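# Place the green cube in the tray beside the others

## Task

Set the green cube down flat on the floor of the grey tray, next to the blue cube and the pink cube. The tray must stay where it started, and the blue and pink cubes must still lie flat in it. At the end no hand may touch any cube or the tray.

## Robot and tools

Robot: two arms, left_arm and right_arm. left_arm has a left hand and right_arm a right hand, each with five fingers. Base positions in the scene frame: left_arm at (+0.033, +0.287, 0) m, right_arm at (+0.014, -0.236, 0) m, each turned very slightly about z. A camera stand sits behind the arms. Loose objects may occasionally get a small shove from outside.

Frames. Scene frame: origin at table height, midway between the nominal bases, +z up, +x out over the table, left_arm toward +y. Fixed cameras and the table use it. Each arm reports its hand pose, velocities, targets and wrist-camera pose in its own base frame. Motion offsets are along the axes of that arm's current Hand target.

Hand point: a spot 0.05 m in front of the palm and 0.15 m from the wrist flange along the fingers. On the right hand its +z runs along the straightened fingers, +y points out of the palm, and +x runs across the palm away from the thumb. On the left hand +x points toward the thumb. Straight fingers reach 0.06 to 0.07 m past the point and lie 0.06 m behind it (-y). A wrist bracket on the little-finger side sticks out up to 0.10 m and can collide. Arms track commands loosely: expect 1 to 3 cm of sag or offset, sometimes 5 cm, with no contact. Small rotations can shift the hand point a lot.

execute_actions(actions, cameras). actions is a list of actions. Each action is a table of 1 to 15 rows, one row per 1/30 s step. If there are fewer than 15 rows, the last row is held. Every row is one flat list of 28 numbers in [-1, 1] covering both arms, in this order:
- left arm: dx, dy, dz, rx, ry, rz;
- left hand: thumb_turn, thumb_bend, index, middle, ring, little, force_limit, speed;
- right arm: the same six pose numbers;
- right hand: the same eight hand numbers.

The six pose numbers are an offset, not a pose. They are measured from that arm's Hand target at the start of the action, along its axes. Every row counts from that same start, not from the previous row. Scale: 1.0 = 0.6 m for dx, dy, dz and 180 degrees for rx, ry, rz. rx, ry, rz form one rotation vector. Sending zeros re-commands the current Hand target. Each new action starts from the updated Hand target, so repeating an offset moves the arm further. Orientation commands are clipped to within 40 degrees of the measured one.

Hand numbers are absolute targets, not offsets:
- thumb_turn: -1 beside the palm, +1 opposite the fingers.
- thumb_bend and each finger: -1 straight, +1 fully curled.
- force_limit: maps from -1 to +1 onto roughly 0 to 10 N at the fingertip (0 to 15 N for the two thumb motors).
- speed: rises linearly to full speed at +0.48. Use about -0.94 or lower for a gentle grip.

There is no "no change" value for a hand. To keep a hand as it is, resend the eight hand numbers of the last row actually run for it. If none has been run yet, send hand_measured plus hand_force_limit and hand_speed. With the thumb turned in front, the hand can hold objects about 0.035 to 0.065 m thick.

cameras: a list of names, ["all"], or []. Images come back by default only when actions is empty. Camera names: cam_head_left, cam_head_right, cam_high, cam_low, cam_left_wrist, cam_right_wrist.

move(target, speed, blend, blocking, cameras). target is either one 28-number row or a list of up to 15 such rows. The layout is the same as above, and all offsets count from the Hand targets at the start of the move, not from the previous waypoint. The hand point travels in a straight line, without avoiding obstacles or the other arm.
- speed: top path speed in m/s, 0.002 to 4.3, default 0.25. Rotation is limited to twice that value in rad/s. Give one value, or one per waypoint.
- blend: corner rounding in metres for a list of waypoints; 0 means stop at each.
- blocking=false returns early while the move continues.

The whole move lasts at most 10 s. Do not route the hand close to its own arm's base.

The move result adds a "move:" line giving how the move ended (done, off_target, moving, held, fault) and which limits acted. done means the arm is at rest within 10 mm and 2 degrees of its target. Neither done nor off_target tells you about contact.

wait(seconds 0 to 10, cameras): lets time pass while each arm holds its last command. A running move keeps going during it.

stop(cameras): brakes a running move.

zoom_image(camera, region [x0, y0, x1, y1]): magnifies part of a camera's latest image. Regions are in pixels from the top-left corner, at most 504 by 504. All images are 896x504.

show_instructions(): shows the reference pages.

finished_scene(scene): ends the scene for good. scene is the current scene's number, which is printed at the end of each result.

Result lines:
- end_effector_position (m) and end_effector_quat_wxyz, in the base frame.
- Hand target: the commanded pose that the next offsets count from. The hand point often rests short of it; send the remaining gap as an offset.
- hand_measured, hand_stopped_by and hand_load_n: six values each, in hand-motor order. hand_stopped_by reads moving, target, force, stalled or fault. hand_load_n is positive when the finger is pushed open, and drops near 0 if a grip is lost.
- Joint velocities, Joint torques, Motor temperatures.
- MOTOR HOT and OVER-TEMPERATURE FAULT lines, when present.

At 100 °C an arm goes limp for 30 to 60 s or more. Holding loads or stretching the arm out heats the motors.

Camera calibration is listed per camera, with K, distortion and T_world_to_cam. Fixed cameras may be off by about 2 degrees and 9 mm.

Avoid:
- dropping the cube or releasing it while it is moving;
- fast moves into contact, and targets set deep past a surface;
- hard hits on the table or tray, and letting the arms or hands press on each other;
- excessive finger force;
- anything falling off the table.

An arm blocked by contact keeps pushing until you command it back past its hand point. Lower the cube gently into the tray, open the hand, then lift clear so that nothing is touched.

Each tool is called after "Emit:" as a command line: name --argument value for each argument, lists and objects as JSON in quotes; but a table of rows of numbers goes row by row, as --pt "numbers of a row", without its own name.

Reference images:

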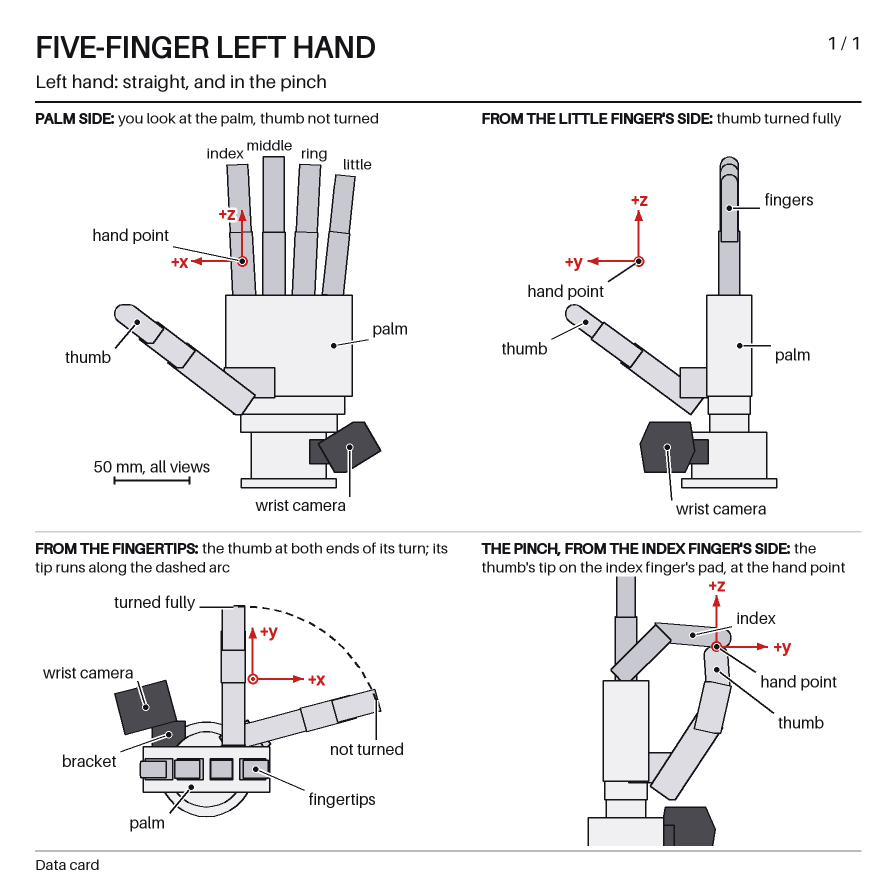

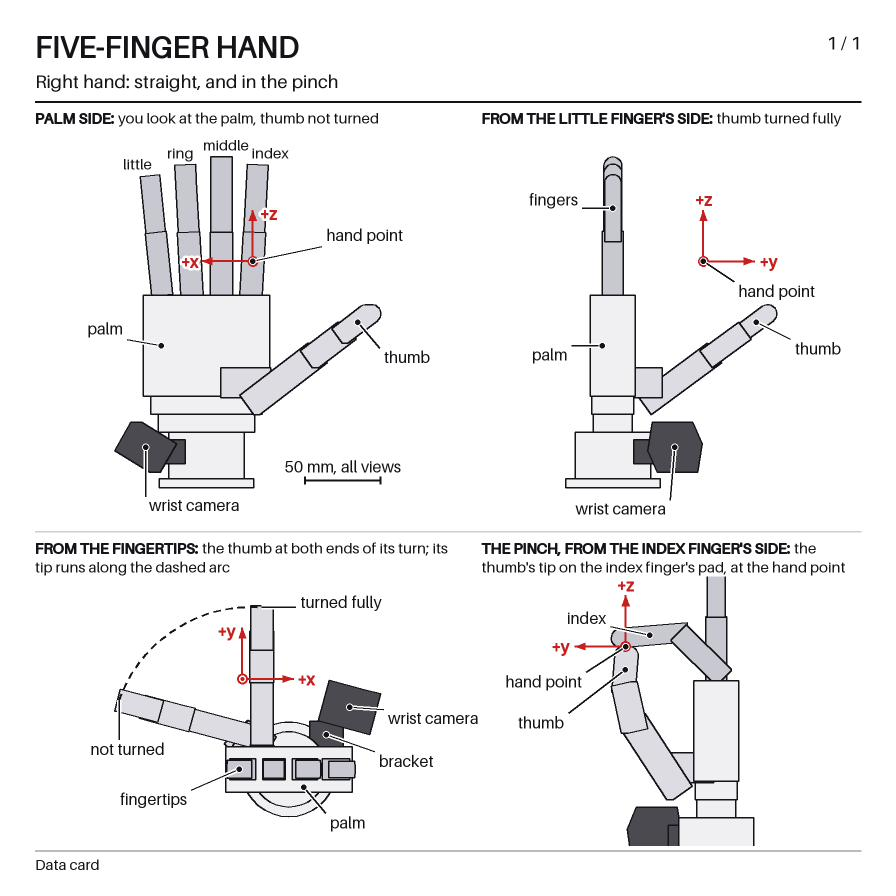

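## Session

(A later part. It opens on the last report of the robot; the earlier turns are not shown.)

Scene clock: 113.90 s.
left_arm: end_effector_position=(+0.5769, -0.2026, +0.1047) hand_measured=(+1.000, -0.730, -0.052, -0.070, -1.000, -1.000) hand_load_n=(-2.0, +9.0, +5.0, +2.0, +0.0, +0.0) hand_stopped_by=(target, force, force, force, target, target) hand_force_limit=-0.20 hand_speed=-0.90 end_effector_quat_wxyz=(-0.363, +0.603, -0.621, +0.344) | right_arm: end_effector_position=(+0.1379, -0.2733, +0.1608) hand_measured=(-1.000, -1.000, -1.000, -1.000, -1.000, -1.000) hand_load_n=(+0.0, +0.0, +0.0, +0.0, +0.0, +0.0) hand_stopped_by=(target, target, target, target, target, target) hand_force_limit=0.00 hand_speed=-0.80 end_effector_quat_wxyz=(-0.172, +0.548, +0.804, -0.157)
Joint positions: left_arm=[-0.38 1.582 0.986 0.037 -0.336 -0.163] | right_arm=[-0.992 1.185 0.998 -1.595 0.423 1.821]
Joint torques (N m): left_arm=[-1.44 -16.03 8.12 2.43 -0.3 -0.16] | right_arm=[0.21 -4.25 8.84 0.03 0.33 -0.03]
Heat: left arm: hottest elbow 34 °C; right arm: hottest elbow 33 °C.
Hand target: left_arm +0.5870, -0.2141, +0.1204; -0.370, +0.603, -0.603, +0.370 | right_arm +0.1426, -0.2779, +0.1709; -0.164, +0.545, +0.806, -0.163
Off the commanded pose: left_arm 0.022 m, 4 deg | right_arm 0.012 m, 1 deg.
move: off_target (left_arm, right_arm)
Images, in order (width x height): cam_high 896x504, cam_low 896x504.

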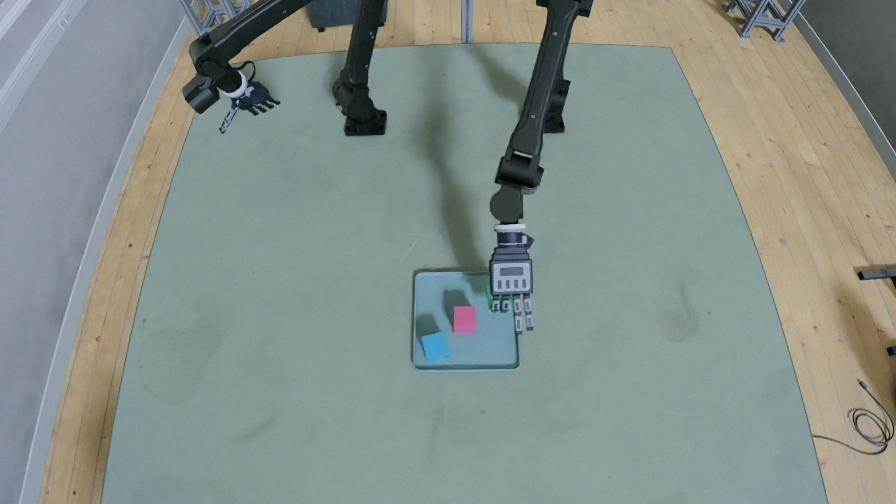

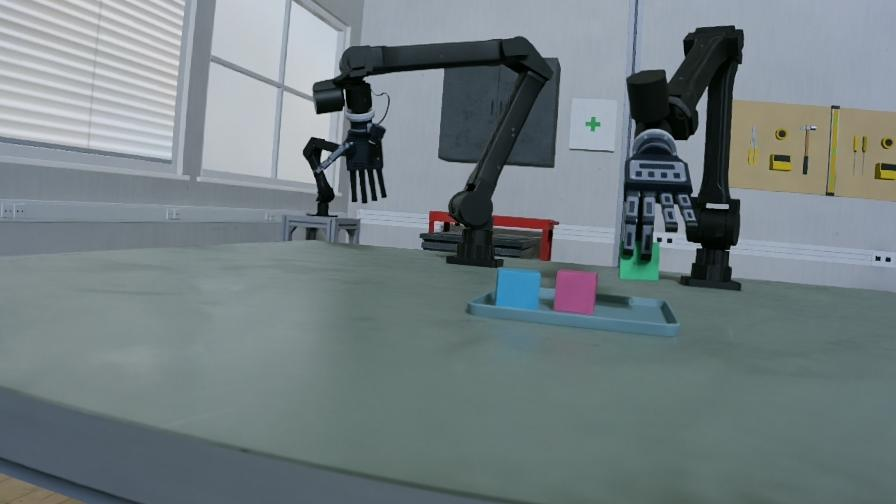

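Emit:
move --pt "0.005 0.0617 0.0258 -0.006 0 0 1 0.2 0.2 0.2 -1 -1 -0.2 -0.9 0 0 0 0 0 0 -1 -1 -1 -1 -1 -1 0 -0.8" --speed 0.12 --cameras '["cam_high","cam_low"]'

Emit:
zoom_image --camera "cam_high" --region '[400, 210, 580, 390]'

Emit:
zoom_image --camera "cam_low" --region '[450, 130, 700, 350]'

Scene clock: 122.50 s.
left_arm: end_effector_position=(+0.5747, -0.2043, +0.0613) hand_measured=(+1.000, -0.730, -0.052, -0.070, -1.000, -1.000) hand_load_n=(-2.0, +8.5, +5.0, +2.5, +0.0, +0.0) hand_stopped_by=(target, force, force, force, target, target) hand_force_limit=-0.20 hand_speed=-0.90 end_effector_quat_wxyz=(-0.357, +0.608, -0.625, +0.335) | right_arm: end_effector_position=(+0.1379, -0.2733, +0.1608) hand_measured=(-1.000, -1.000, -1.000, -1.000, -1.000, -1.000) hand_load_n=(+0.0, +0.0, +0.0, +0.0, +0.0, -0.5) hand_stopped_by=(target, target, target, target, target, target) hand_force_limit=0.00 hand_speed=-0.80 end_effector_quat_wxyz=(-0.172, +0.548, +0.804, -0.157)
Joint positions: left_arm=[-0.384 1.655 0.954 0.117 -0.341 -0.172] | right_arm=[-0.992 1.185 0.998 -1.595 0.423 1.821]
Joint torques (N m): left_arm=[-1.61 -17.14 7.34 2.4 -0.23 -0.15] | right_arm=[0.15 -4.25 8.85 0.02 0.33 -0.02]
Heat: left arm: hottest elbow 34 °C; right arm: hottest elbow 33 °C.
Hand target: left_arm +0.5840, -0.2171, +0.0803; -0.364, +0.606, -0.606, +0.364 | right_arm +0.1426, -0.2779, +0.1709; -0.164, +0.545, +0.806, -0.163
Off the commanded pose: left_arm 0.025 m, 4 deg | right_arm 0.012 m, 1 deg.
move: off_target (left_arm, right_arm)
Images, in order (width x height): cam_high 896x504, cam_low 896x504.

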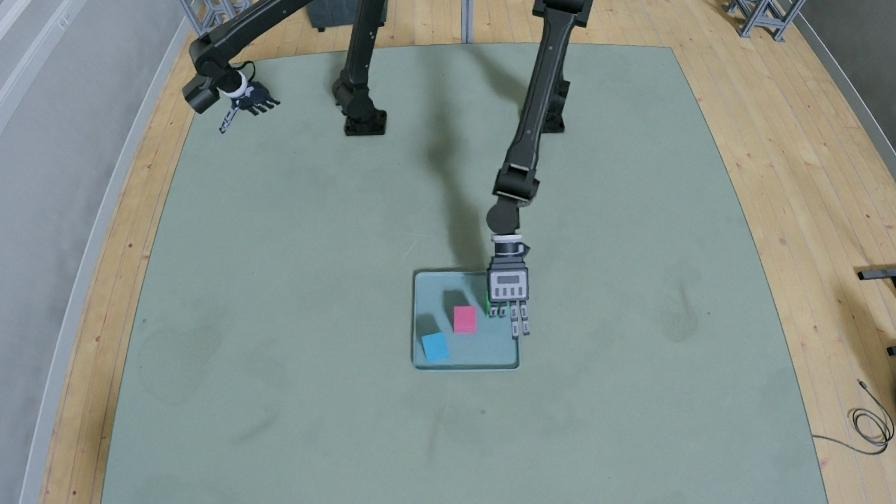

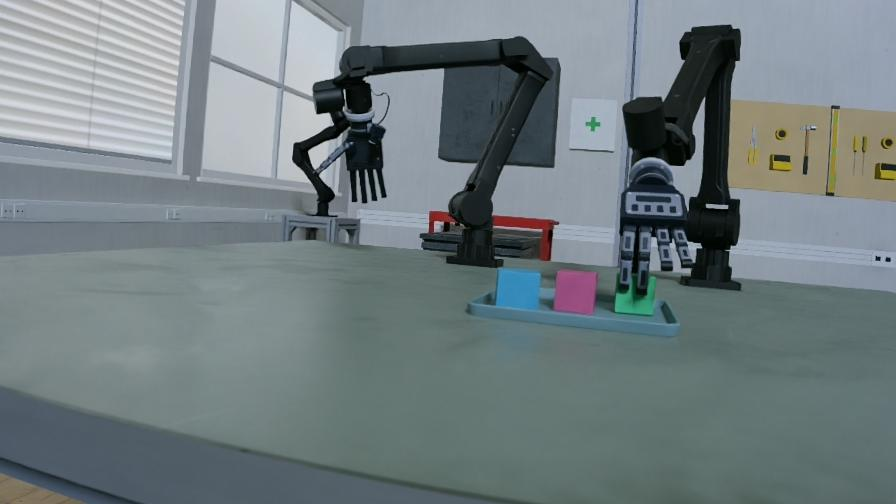

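Scaled by 2.800 from the camera's 896x504 image, which has a finer 1280x720 frame.

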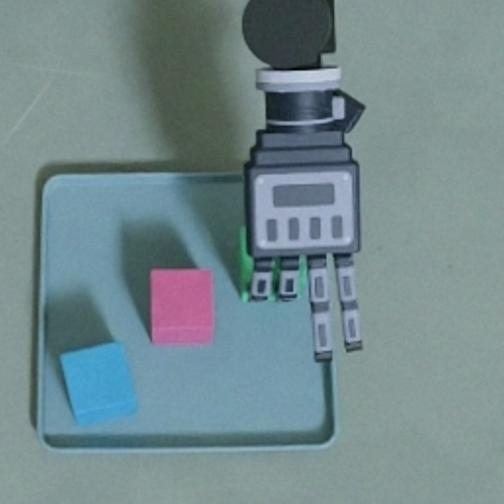

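Scaled by 2.016 from the camera's 896x504 image, which has a finer 1280x720 frame.

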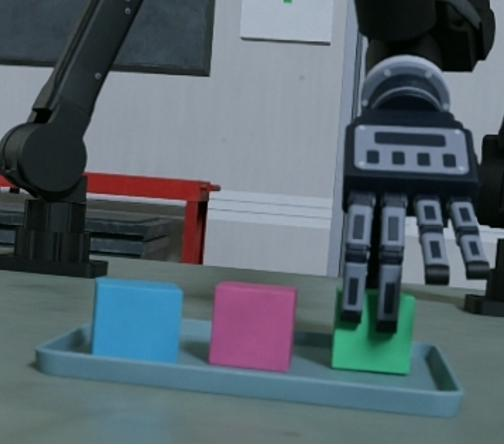

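Emit:
move --pt "0 0.0095 0.0048 0 0 0 1 0.2 0.2 0.2 -1 -1 -0.2 -0.9 0 0 0 0 0 0 -1 -1 -1 -1 -1 -1 0 -0.8" --speed 0.05 --cameras '["cam_low","cam_left_wrist"]'

Emit:
zoom_image --camera "cam_low" --region '[450, 130, 700, 350]'

Scene clock: 130.10 s.
left_arm: end_effector_position=(+0.5776, -0.2055, +0.0637) hand_measured=(+1.000, -0.730, -0.052, -0.070, -1.000, -1.000) hand_load_n=(-1.5, +8.5, +4.5, +2.5, +0.0, +0.0) hand_stopped_by=(target, force, force, force, target, target) hand_force_limit=-0.20 hand_speed=-0.90 end_effector_quat_wxyz=(-0.360, +0.606, -0.621, +0.342) | right_arm: end_effector_position=(+0.1379, -0.2733, +0.1608) hand_measured=(-1.000, -1.000, -1.000, -1.000, -1.000, -1.000) hand_load_n=(+0.0, +0.0, +0.0, +0.0, -0.5, +0.0) hand_stopped_by=(target, target, target, target, target, target) hand_force_limit=0.00 hand_speed=-0.80 end_effector_quat_wxyz=(-0.172, +0.548, +0.804, -0.157)
Joint positions: left_arm=[-0.384 1.657 0.954 0.134 -0.341 -0.172] | right_arm=[-0.992 1.185 0.998 -1.595 0.423 1.821]
Joint torques (N m): left_arm=[-1.26 -16.5 6.89 2.37 -0.26 -0.22] | right_arm=[0.26 -4.25 8.87 0.05 0.33 -0.01]
Heat: left arm: hottest elbow 33 °C; right arm: hottest elbow 33 °C.
Hand target: left_arm +0.5839, -0.2171, +0.0740; -0.364, +0.606, -0.606, +0.364 | right_arm +0.1426, -0.2779, +0.1709; -0.164, +0.545, +0.806, -0.163
Off the commanded pose: left_arm 0.017 m, 3 deg | right_arm 0.012 m, 1 deg.
move: off_target (left_arm, right_arm)
camera_calibration:
cam_left_wrist: T_world_to_cam=[[0.474574, -0.295387, 0.829172, -0.389714], [-0.602474, -0.795779, 0.0613327, 0.171576], [0.641721, -0.528661, -0.555619, -0.33485], [0, 0, 0, 1]] pos_world=[0.503198, -0.155602, 0.126567]
Images, in order (width x height): cam_low 896x504, cam_left_wrist 896x504.

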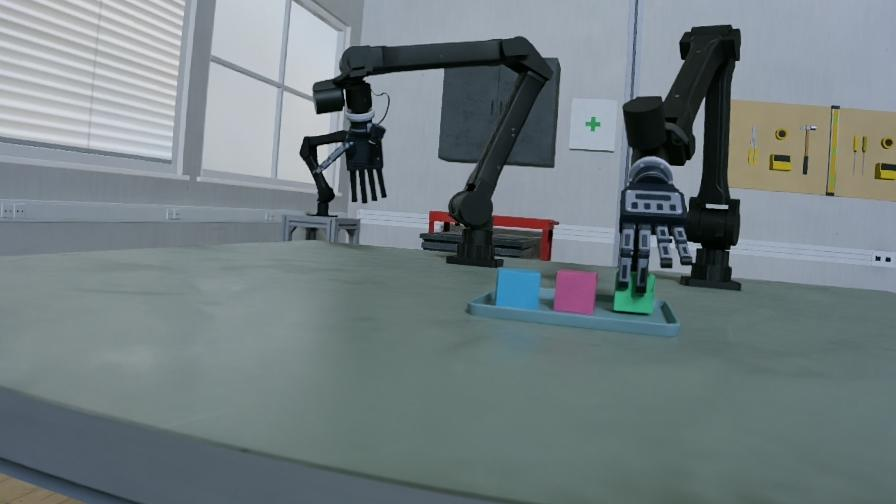

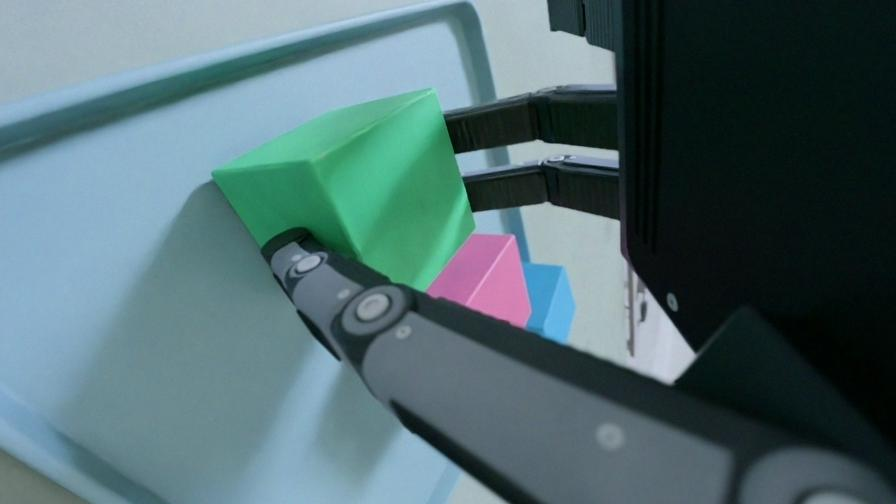

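Scaled by 2.016 from the camera's 896x504 image, which has a finer 1280x720 frame.

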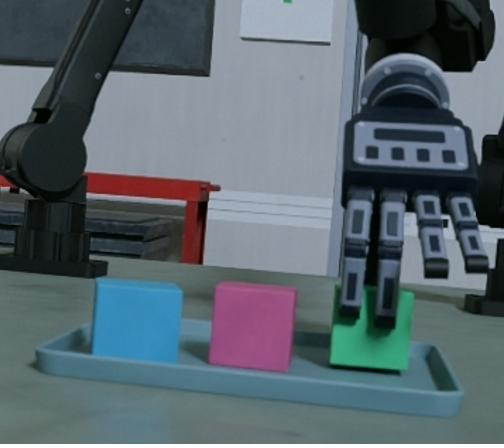

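Emit:
move --pt "0 0.0178 0.009 -0.007 0 0 1 0.2 0.2 0.2 -1 -1 -0.2 -0.9 0 0 0 0 0 0 -1 -1 -1 -1 -1 -1 0 -0.8" --speed 0.05 --cameras '["cam_low","cam_left_wrist","cam_high"]'

Emit:
zoom_image --camera "cam_low" --region '[450, 130, 700, 350]'

Scene clock: 136.23 s.
left_arm: end_effector_position=(+0.5777, -0.2058, +0.0599) hand_measured=(+1.000, -0.730, -0.052, -0.070, -1.000, -1.000) hand_load_n=(-2.5, +8.5, +4.5, +2.5, +0.0, -0.5) hand_stopped_by=(target, force, force, force, target, target) hand_force_limit=-0.20 hand_speed=-0.90 end_effector_quat_wxyz=(-0.358, +0.608, -0.621, +0.341) | right_arm: end_effector_position=(+0.1379, -0.2733, +0.1608) hand_measured=(-1.000, -1.000, -1.000, -1.000, -1.000, -1.000) hand_load_n=(+0.0, +0.0, +0.0, +0.0, +0.0, +0.0) hand_stopped_by=(target, target, target, target, target, target) hand_force_limit=0.00 hand_speed=-0.80 end_effector_quat_wxyz=(-0.172, +0.548, +0.804, -0.157)
Joint positions: left_arm=[-0.384 1.664 0.954 0.137 -0.341 -0.176] | right_arm=[-0.992 1.185 0.998 -1.595 0.423 1.821]
Joint torques (N m): left_arm=[-1.03 -14.92 7.15 2.1 0.08 -0.22] | right_arm=[0.21 -4.31 8.83 0.05 0.33 -0.02]
Heat: left arm: hottest elbow 32 °C; right arm: hottest elbow 33 °C.
Hand target: left_arm +0.5836, -0.2171, +0.0620; -0.357, +0.610, -0.610, +0.357 | right_arm +0.1426, -0.2779, +0.1709; -0.164, +0.545, +0.806, -0.163
Off the commanded pose: left_arm 0.013 m, 2 deg | right_arm 0.012 m, 1 deg.
move: off_target (left_arm, right_arm)
camera_calibration:
cam_left_wrist: T_world_to_cam=[[0.478752, -0.292416, 0.827822, -0.388429], [-0.600356, -0.797033, 0.0656617, 0.169943], [0.640601, -0.528424, -0.557135, -0.336413], [0, 0, 0, 1]] pos_world=[0.503494, -0.155902, 0.122963]
Images, in order (width x height): cam_high 896x504, cam_low 896x504, cam_left_wrist 896x504.

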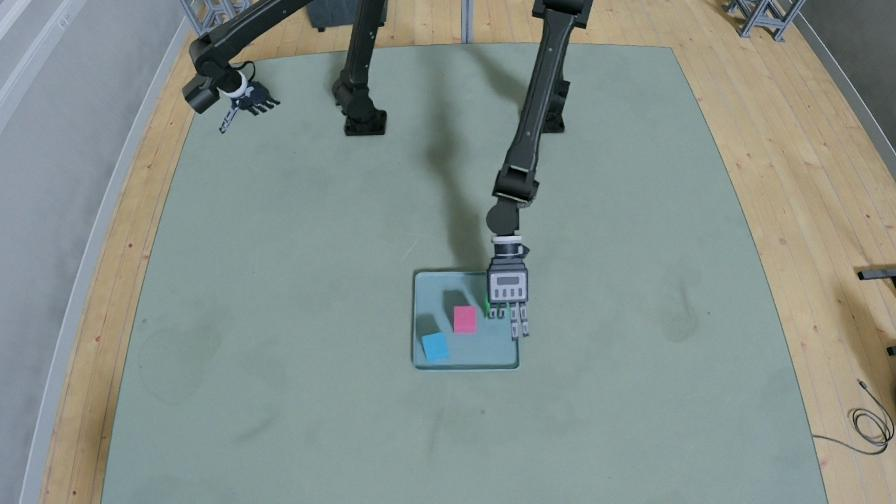

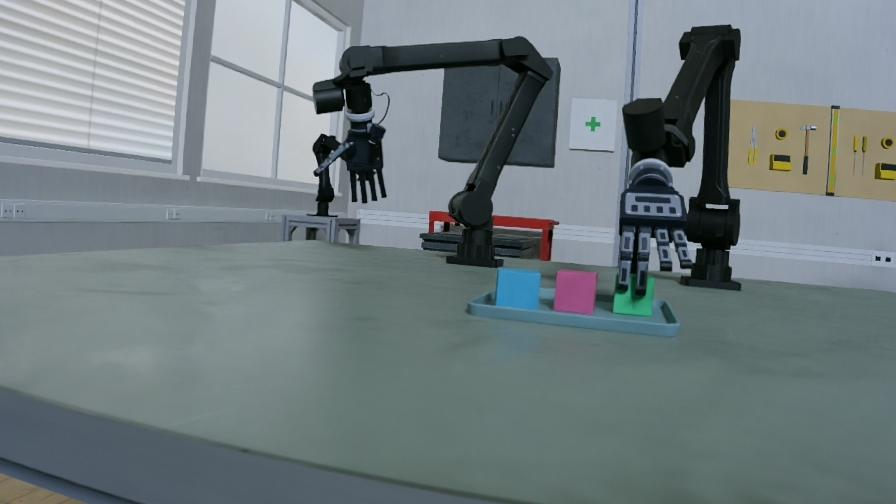

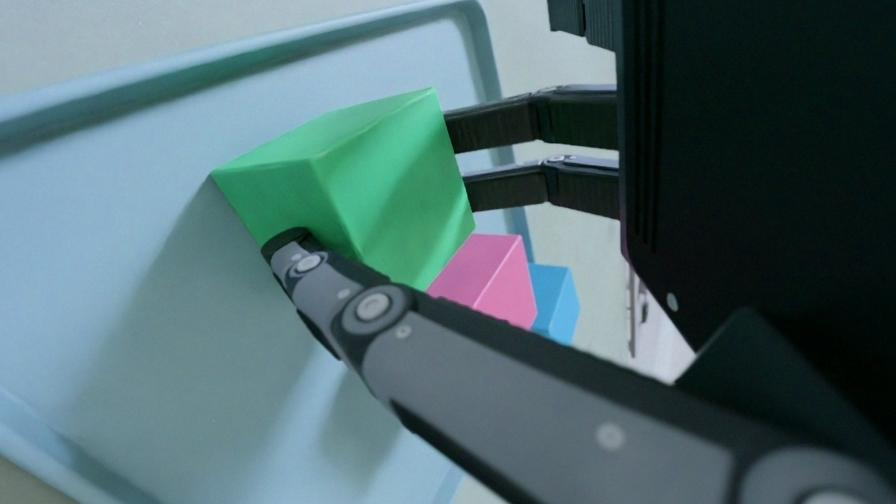

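Scaled by 2.016 from the camera's 896x504 image, which has a finer 1280x720 frame.

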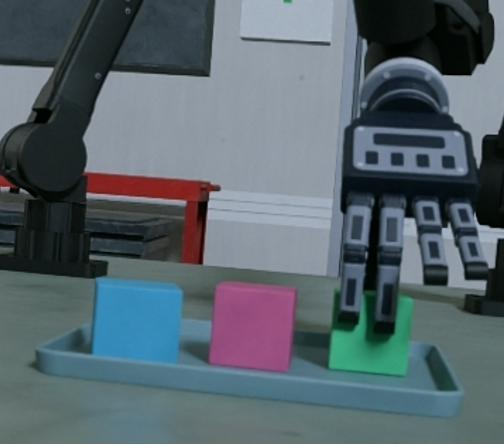

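Emit:
move --pt "0 0 0 0 0 0 1 -0.95 -0.45 -0.45 -1 -1 -0.2 -0.8 0 0 0 0 0 0 -1 -1 -1 -1 -1 -1 0 -0.8" --speed 0.05 --cameras '["cam_low","cam_left_wrist"]'

Emit:
zoom_image --camera "cam_low" --region '[450, 130, 700, 350]'

Scene clock: 143.93 s.
left_arm: end_effector_position=(+0.5771, -0.2058, +0.0537) hand_measured=(+1.000, -0.950, -0.450, -0.450, -1.000, -1.000) hand_load_n=(+0.0, +0.0, +0.0, +0.0, +0.0, +0.0) hand_stopped_by=(target, target, target, target, target, target) hand_force_limit=-0.20 hand_speed=-0.80 end_effector_quat_wxyz=(-0.356, +0.611, -0.622, +0.337) | right_arm: end_effector_position=(+0.1379, -0.2733, +0.1608) hand_measured=(-1.000, -1.000, -1.000, -1.000, -1.000, -1.000) hand_load_n=(+0.0, -0.5, +0.0, +0.0, +0.0, +0.0) hand_stopped_by=(target, target, target, target, target, target) hand_force_limit=0.00 hand_speed=-0.80 end_effector_quat_wxyz=(-0.172, +0.548, +0.804, -0.157)
Joint positions: left_arm=[-0.384 1.675 0.954 0.137 -0.341 -0.181] | right_arm=[-0.992 1.185 0.998 -1.595 0.423 1.821]
Joint torques (N m): left_arm=[-0.91 -16.62 7.1 1.96 0.08 -0.22] | right_arm=[0.21 -4.31 8.83 0.05 0.33 -0.02]
Heat: left arm: hottest elbow 32 °C; right arm: hottest elbow 34 °C.
Hand target: left_arm +0.5836, -0.2171, +0.0620; -0.357, +0.610, -0.610, +0.357 | right_arm +0.1426, -0.2779, +0.1709; -0.164, +0.545, +0.806, -0.163
Off the commanded pose: left_arm 0.015 m, 3 deg | right_arm 0.012 m, 1 deg.
move: off_target (left_arm, right_arm)
camera_calibration:
cam_left_wrist: T_world_to_cam=[[0.487623, -0.291368, 0.823, -0.387599], [-0.597801, -0.798448, 0.0715174, 0.167885], [0.636285, -0.526863, -0.563522, -0.336351], [0, 0, 0, 1]] pos_world=[0.503379, -0.156098, 0.117447]
Images, in order (width x height): cam_low 896x504, cam_left_wrist 896x504.

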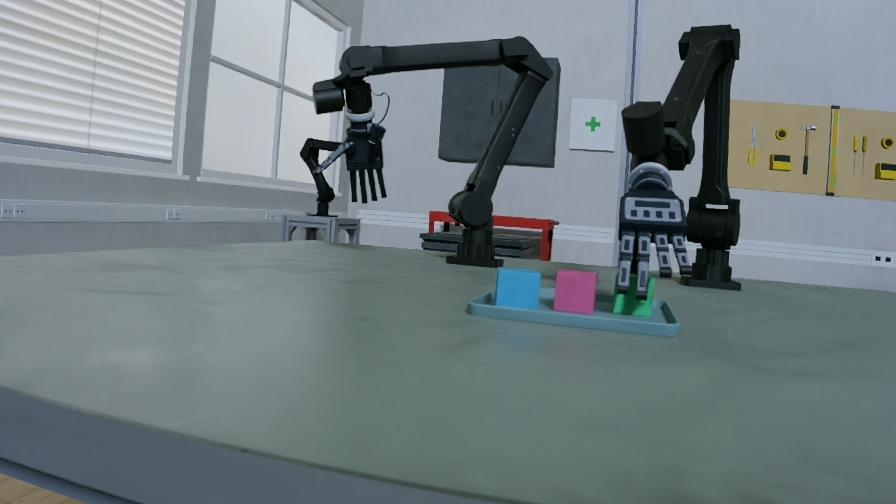

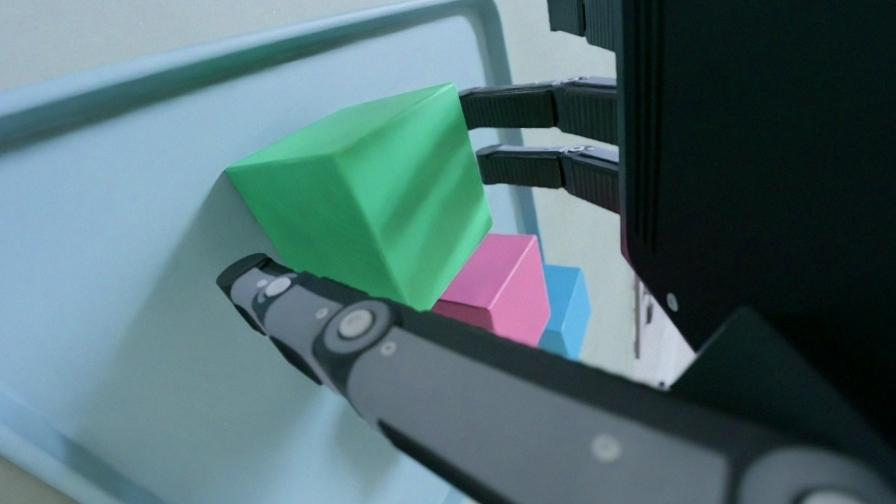

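Scaled by 2.016 from the camera's 896x504 image, which has a finer 1280x720 frame.

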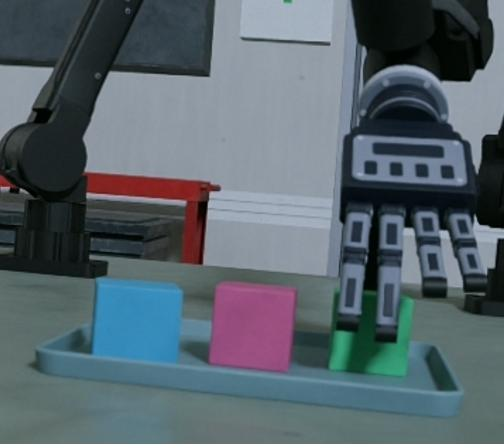

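Emit:
move --pt "-0.0183 -0.1633 -0.0837 0 0 0 1 -1 -0.7 -0.7 -1 -1 -0.2 0 0 0 0 0 0 0 -1 -1 -1 -1 -1 -1 0 -0.8" --speed 0.12 --cameras '["cam_low","cam_left_wrist","cam_high"]'

Emit:
zoom_image --camera "cam_low" --region '[450, 130, 700, 350]'

Scene clock: 151.50 s.
left_arm: end_effector_position=(+0.5624, -0.2041, +0.1236) hand_measured=(+1.000, -1.000, -0.700, -0.700, -1.000, -1.000) hand_load_n=(+0.0, +0.0, +0.0, +0.0, +0.0, +0.0) hand_stopped_by=(target, target, target, target, target, target) hand_force_limit=-0.20 hand_speed=0.00 end_effector_quat_wxyz=(-0.341, +0.611, -0.635, +0.326) | right_arm: end_effector_position=(+0.1379, -0.2733, +0.1608) hand_measured=(-1.000, -1.000, -1.000, -1.000, -1.000, -1.000) hand_load_n=(-0.5, +0.0, +0.0, +0.0, +0.0, +0.0) hand_stopped_by=(target, target, target, target, target, target) hand_force_limit=0.00 hand_speed=-0.80 end_effector_quat_wxyz=(-0.172, +0.548, +0.804, -0.157)
Joint positions: left_arm=[-0.384 1.532 1.025 -0.116 -0.321 -0.181] | right_arm=[-0.992 1.185 0.998 -1.595 0.423 1.821]
Joint torques (N m): left_arm=[-0.32 -18.37 12.67 0.72 0.11 -0.03] | right_arm=[0.21 -4.31 8.85 0.03 0.33 -0.02]
Heat: left arm: hottest elbow 32 °C; right arm: hottest elbow 34 °C.
Hand target: left_arm +0.5877, -0.2061, +0.1720; -0.357, +0.610, -0.610, +0.357 | right_arm +0.1426, -0.2779, +0.1709; -0.164, +0.545, +0.806, -0.163
Off the commanded pose: left_arm 0.055 m, 5 deg | right_arm 0.012 m, 1 deg.
move: off_target (left_arm, right_arm)
camera_calibration:
cam_left_wrist: T_world_to_cam=[[0.516226, -0.303229, 0.800976, -0.45327], [-0.607456, -0.788909, 0.0928418, 0.160173], [0.603745, -0.534485, -0.591454, -0.266486], [0, 0, 0, 1]] pos_world=[0.492178, -0.153516, 0.190573]
Images, in order (width x height): cam_high 896x504, cam_low 896x504, cam_left_wrist 896x504.

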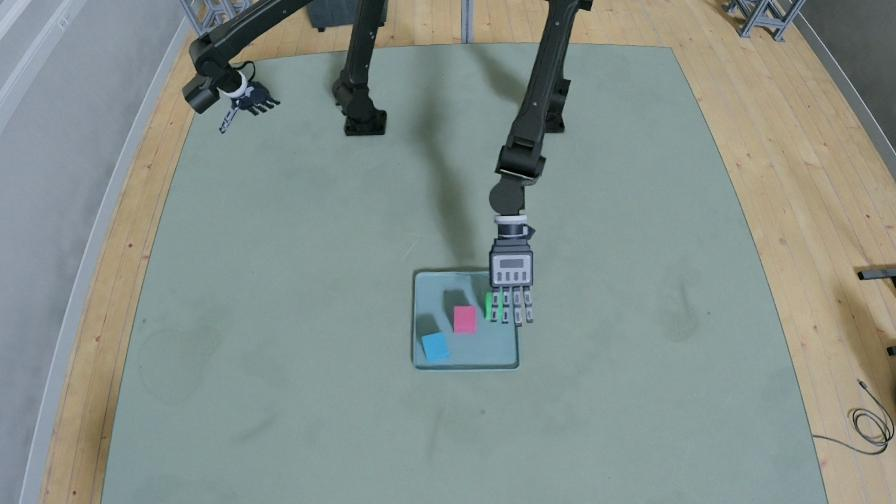

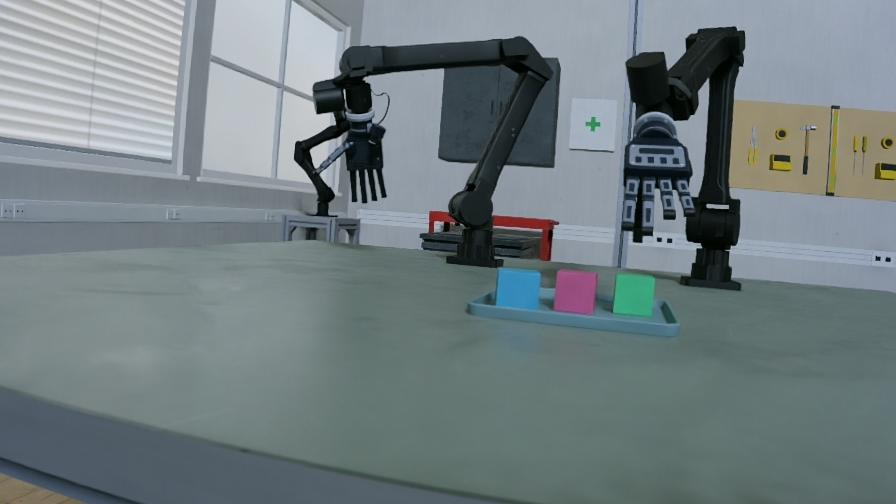

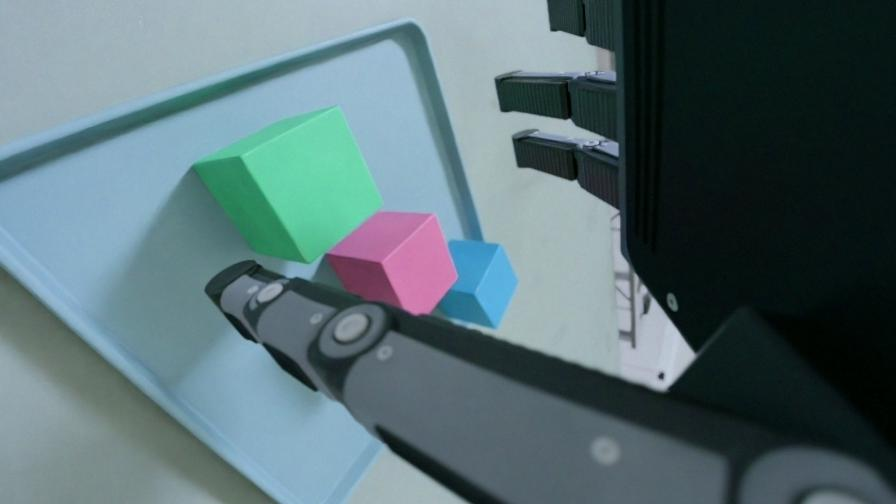

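Scaled by 2.016 from the camera's 896x504 image, which has a finer 1280x720 frame.

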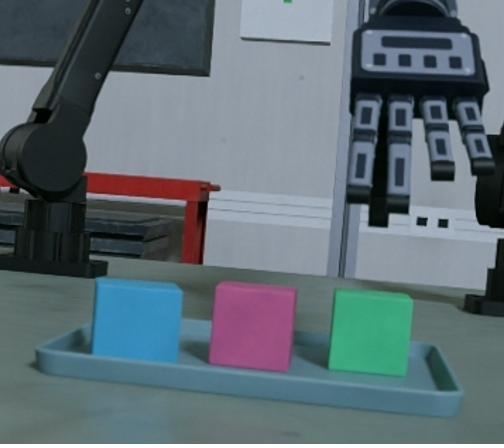

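Emit:
finished_scene --scene 3

The scene is finished: the task was done.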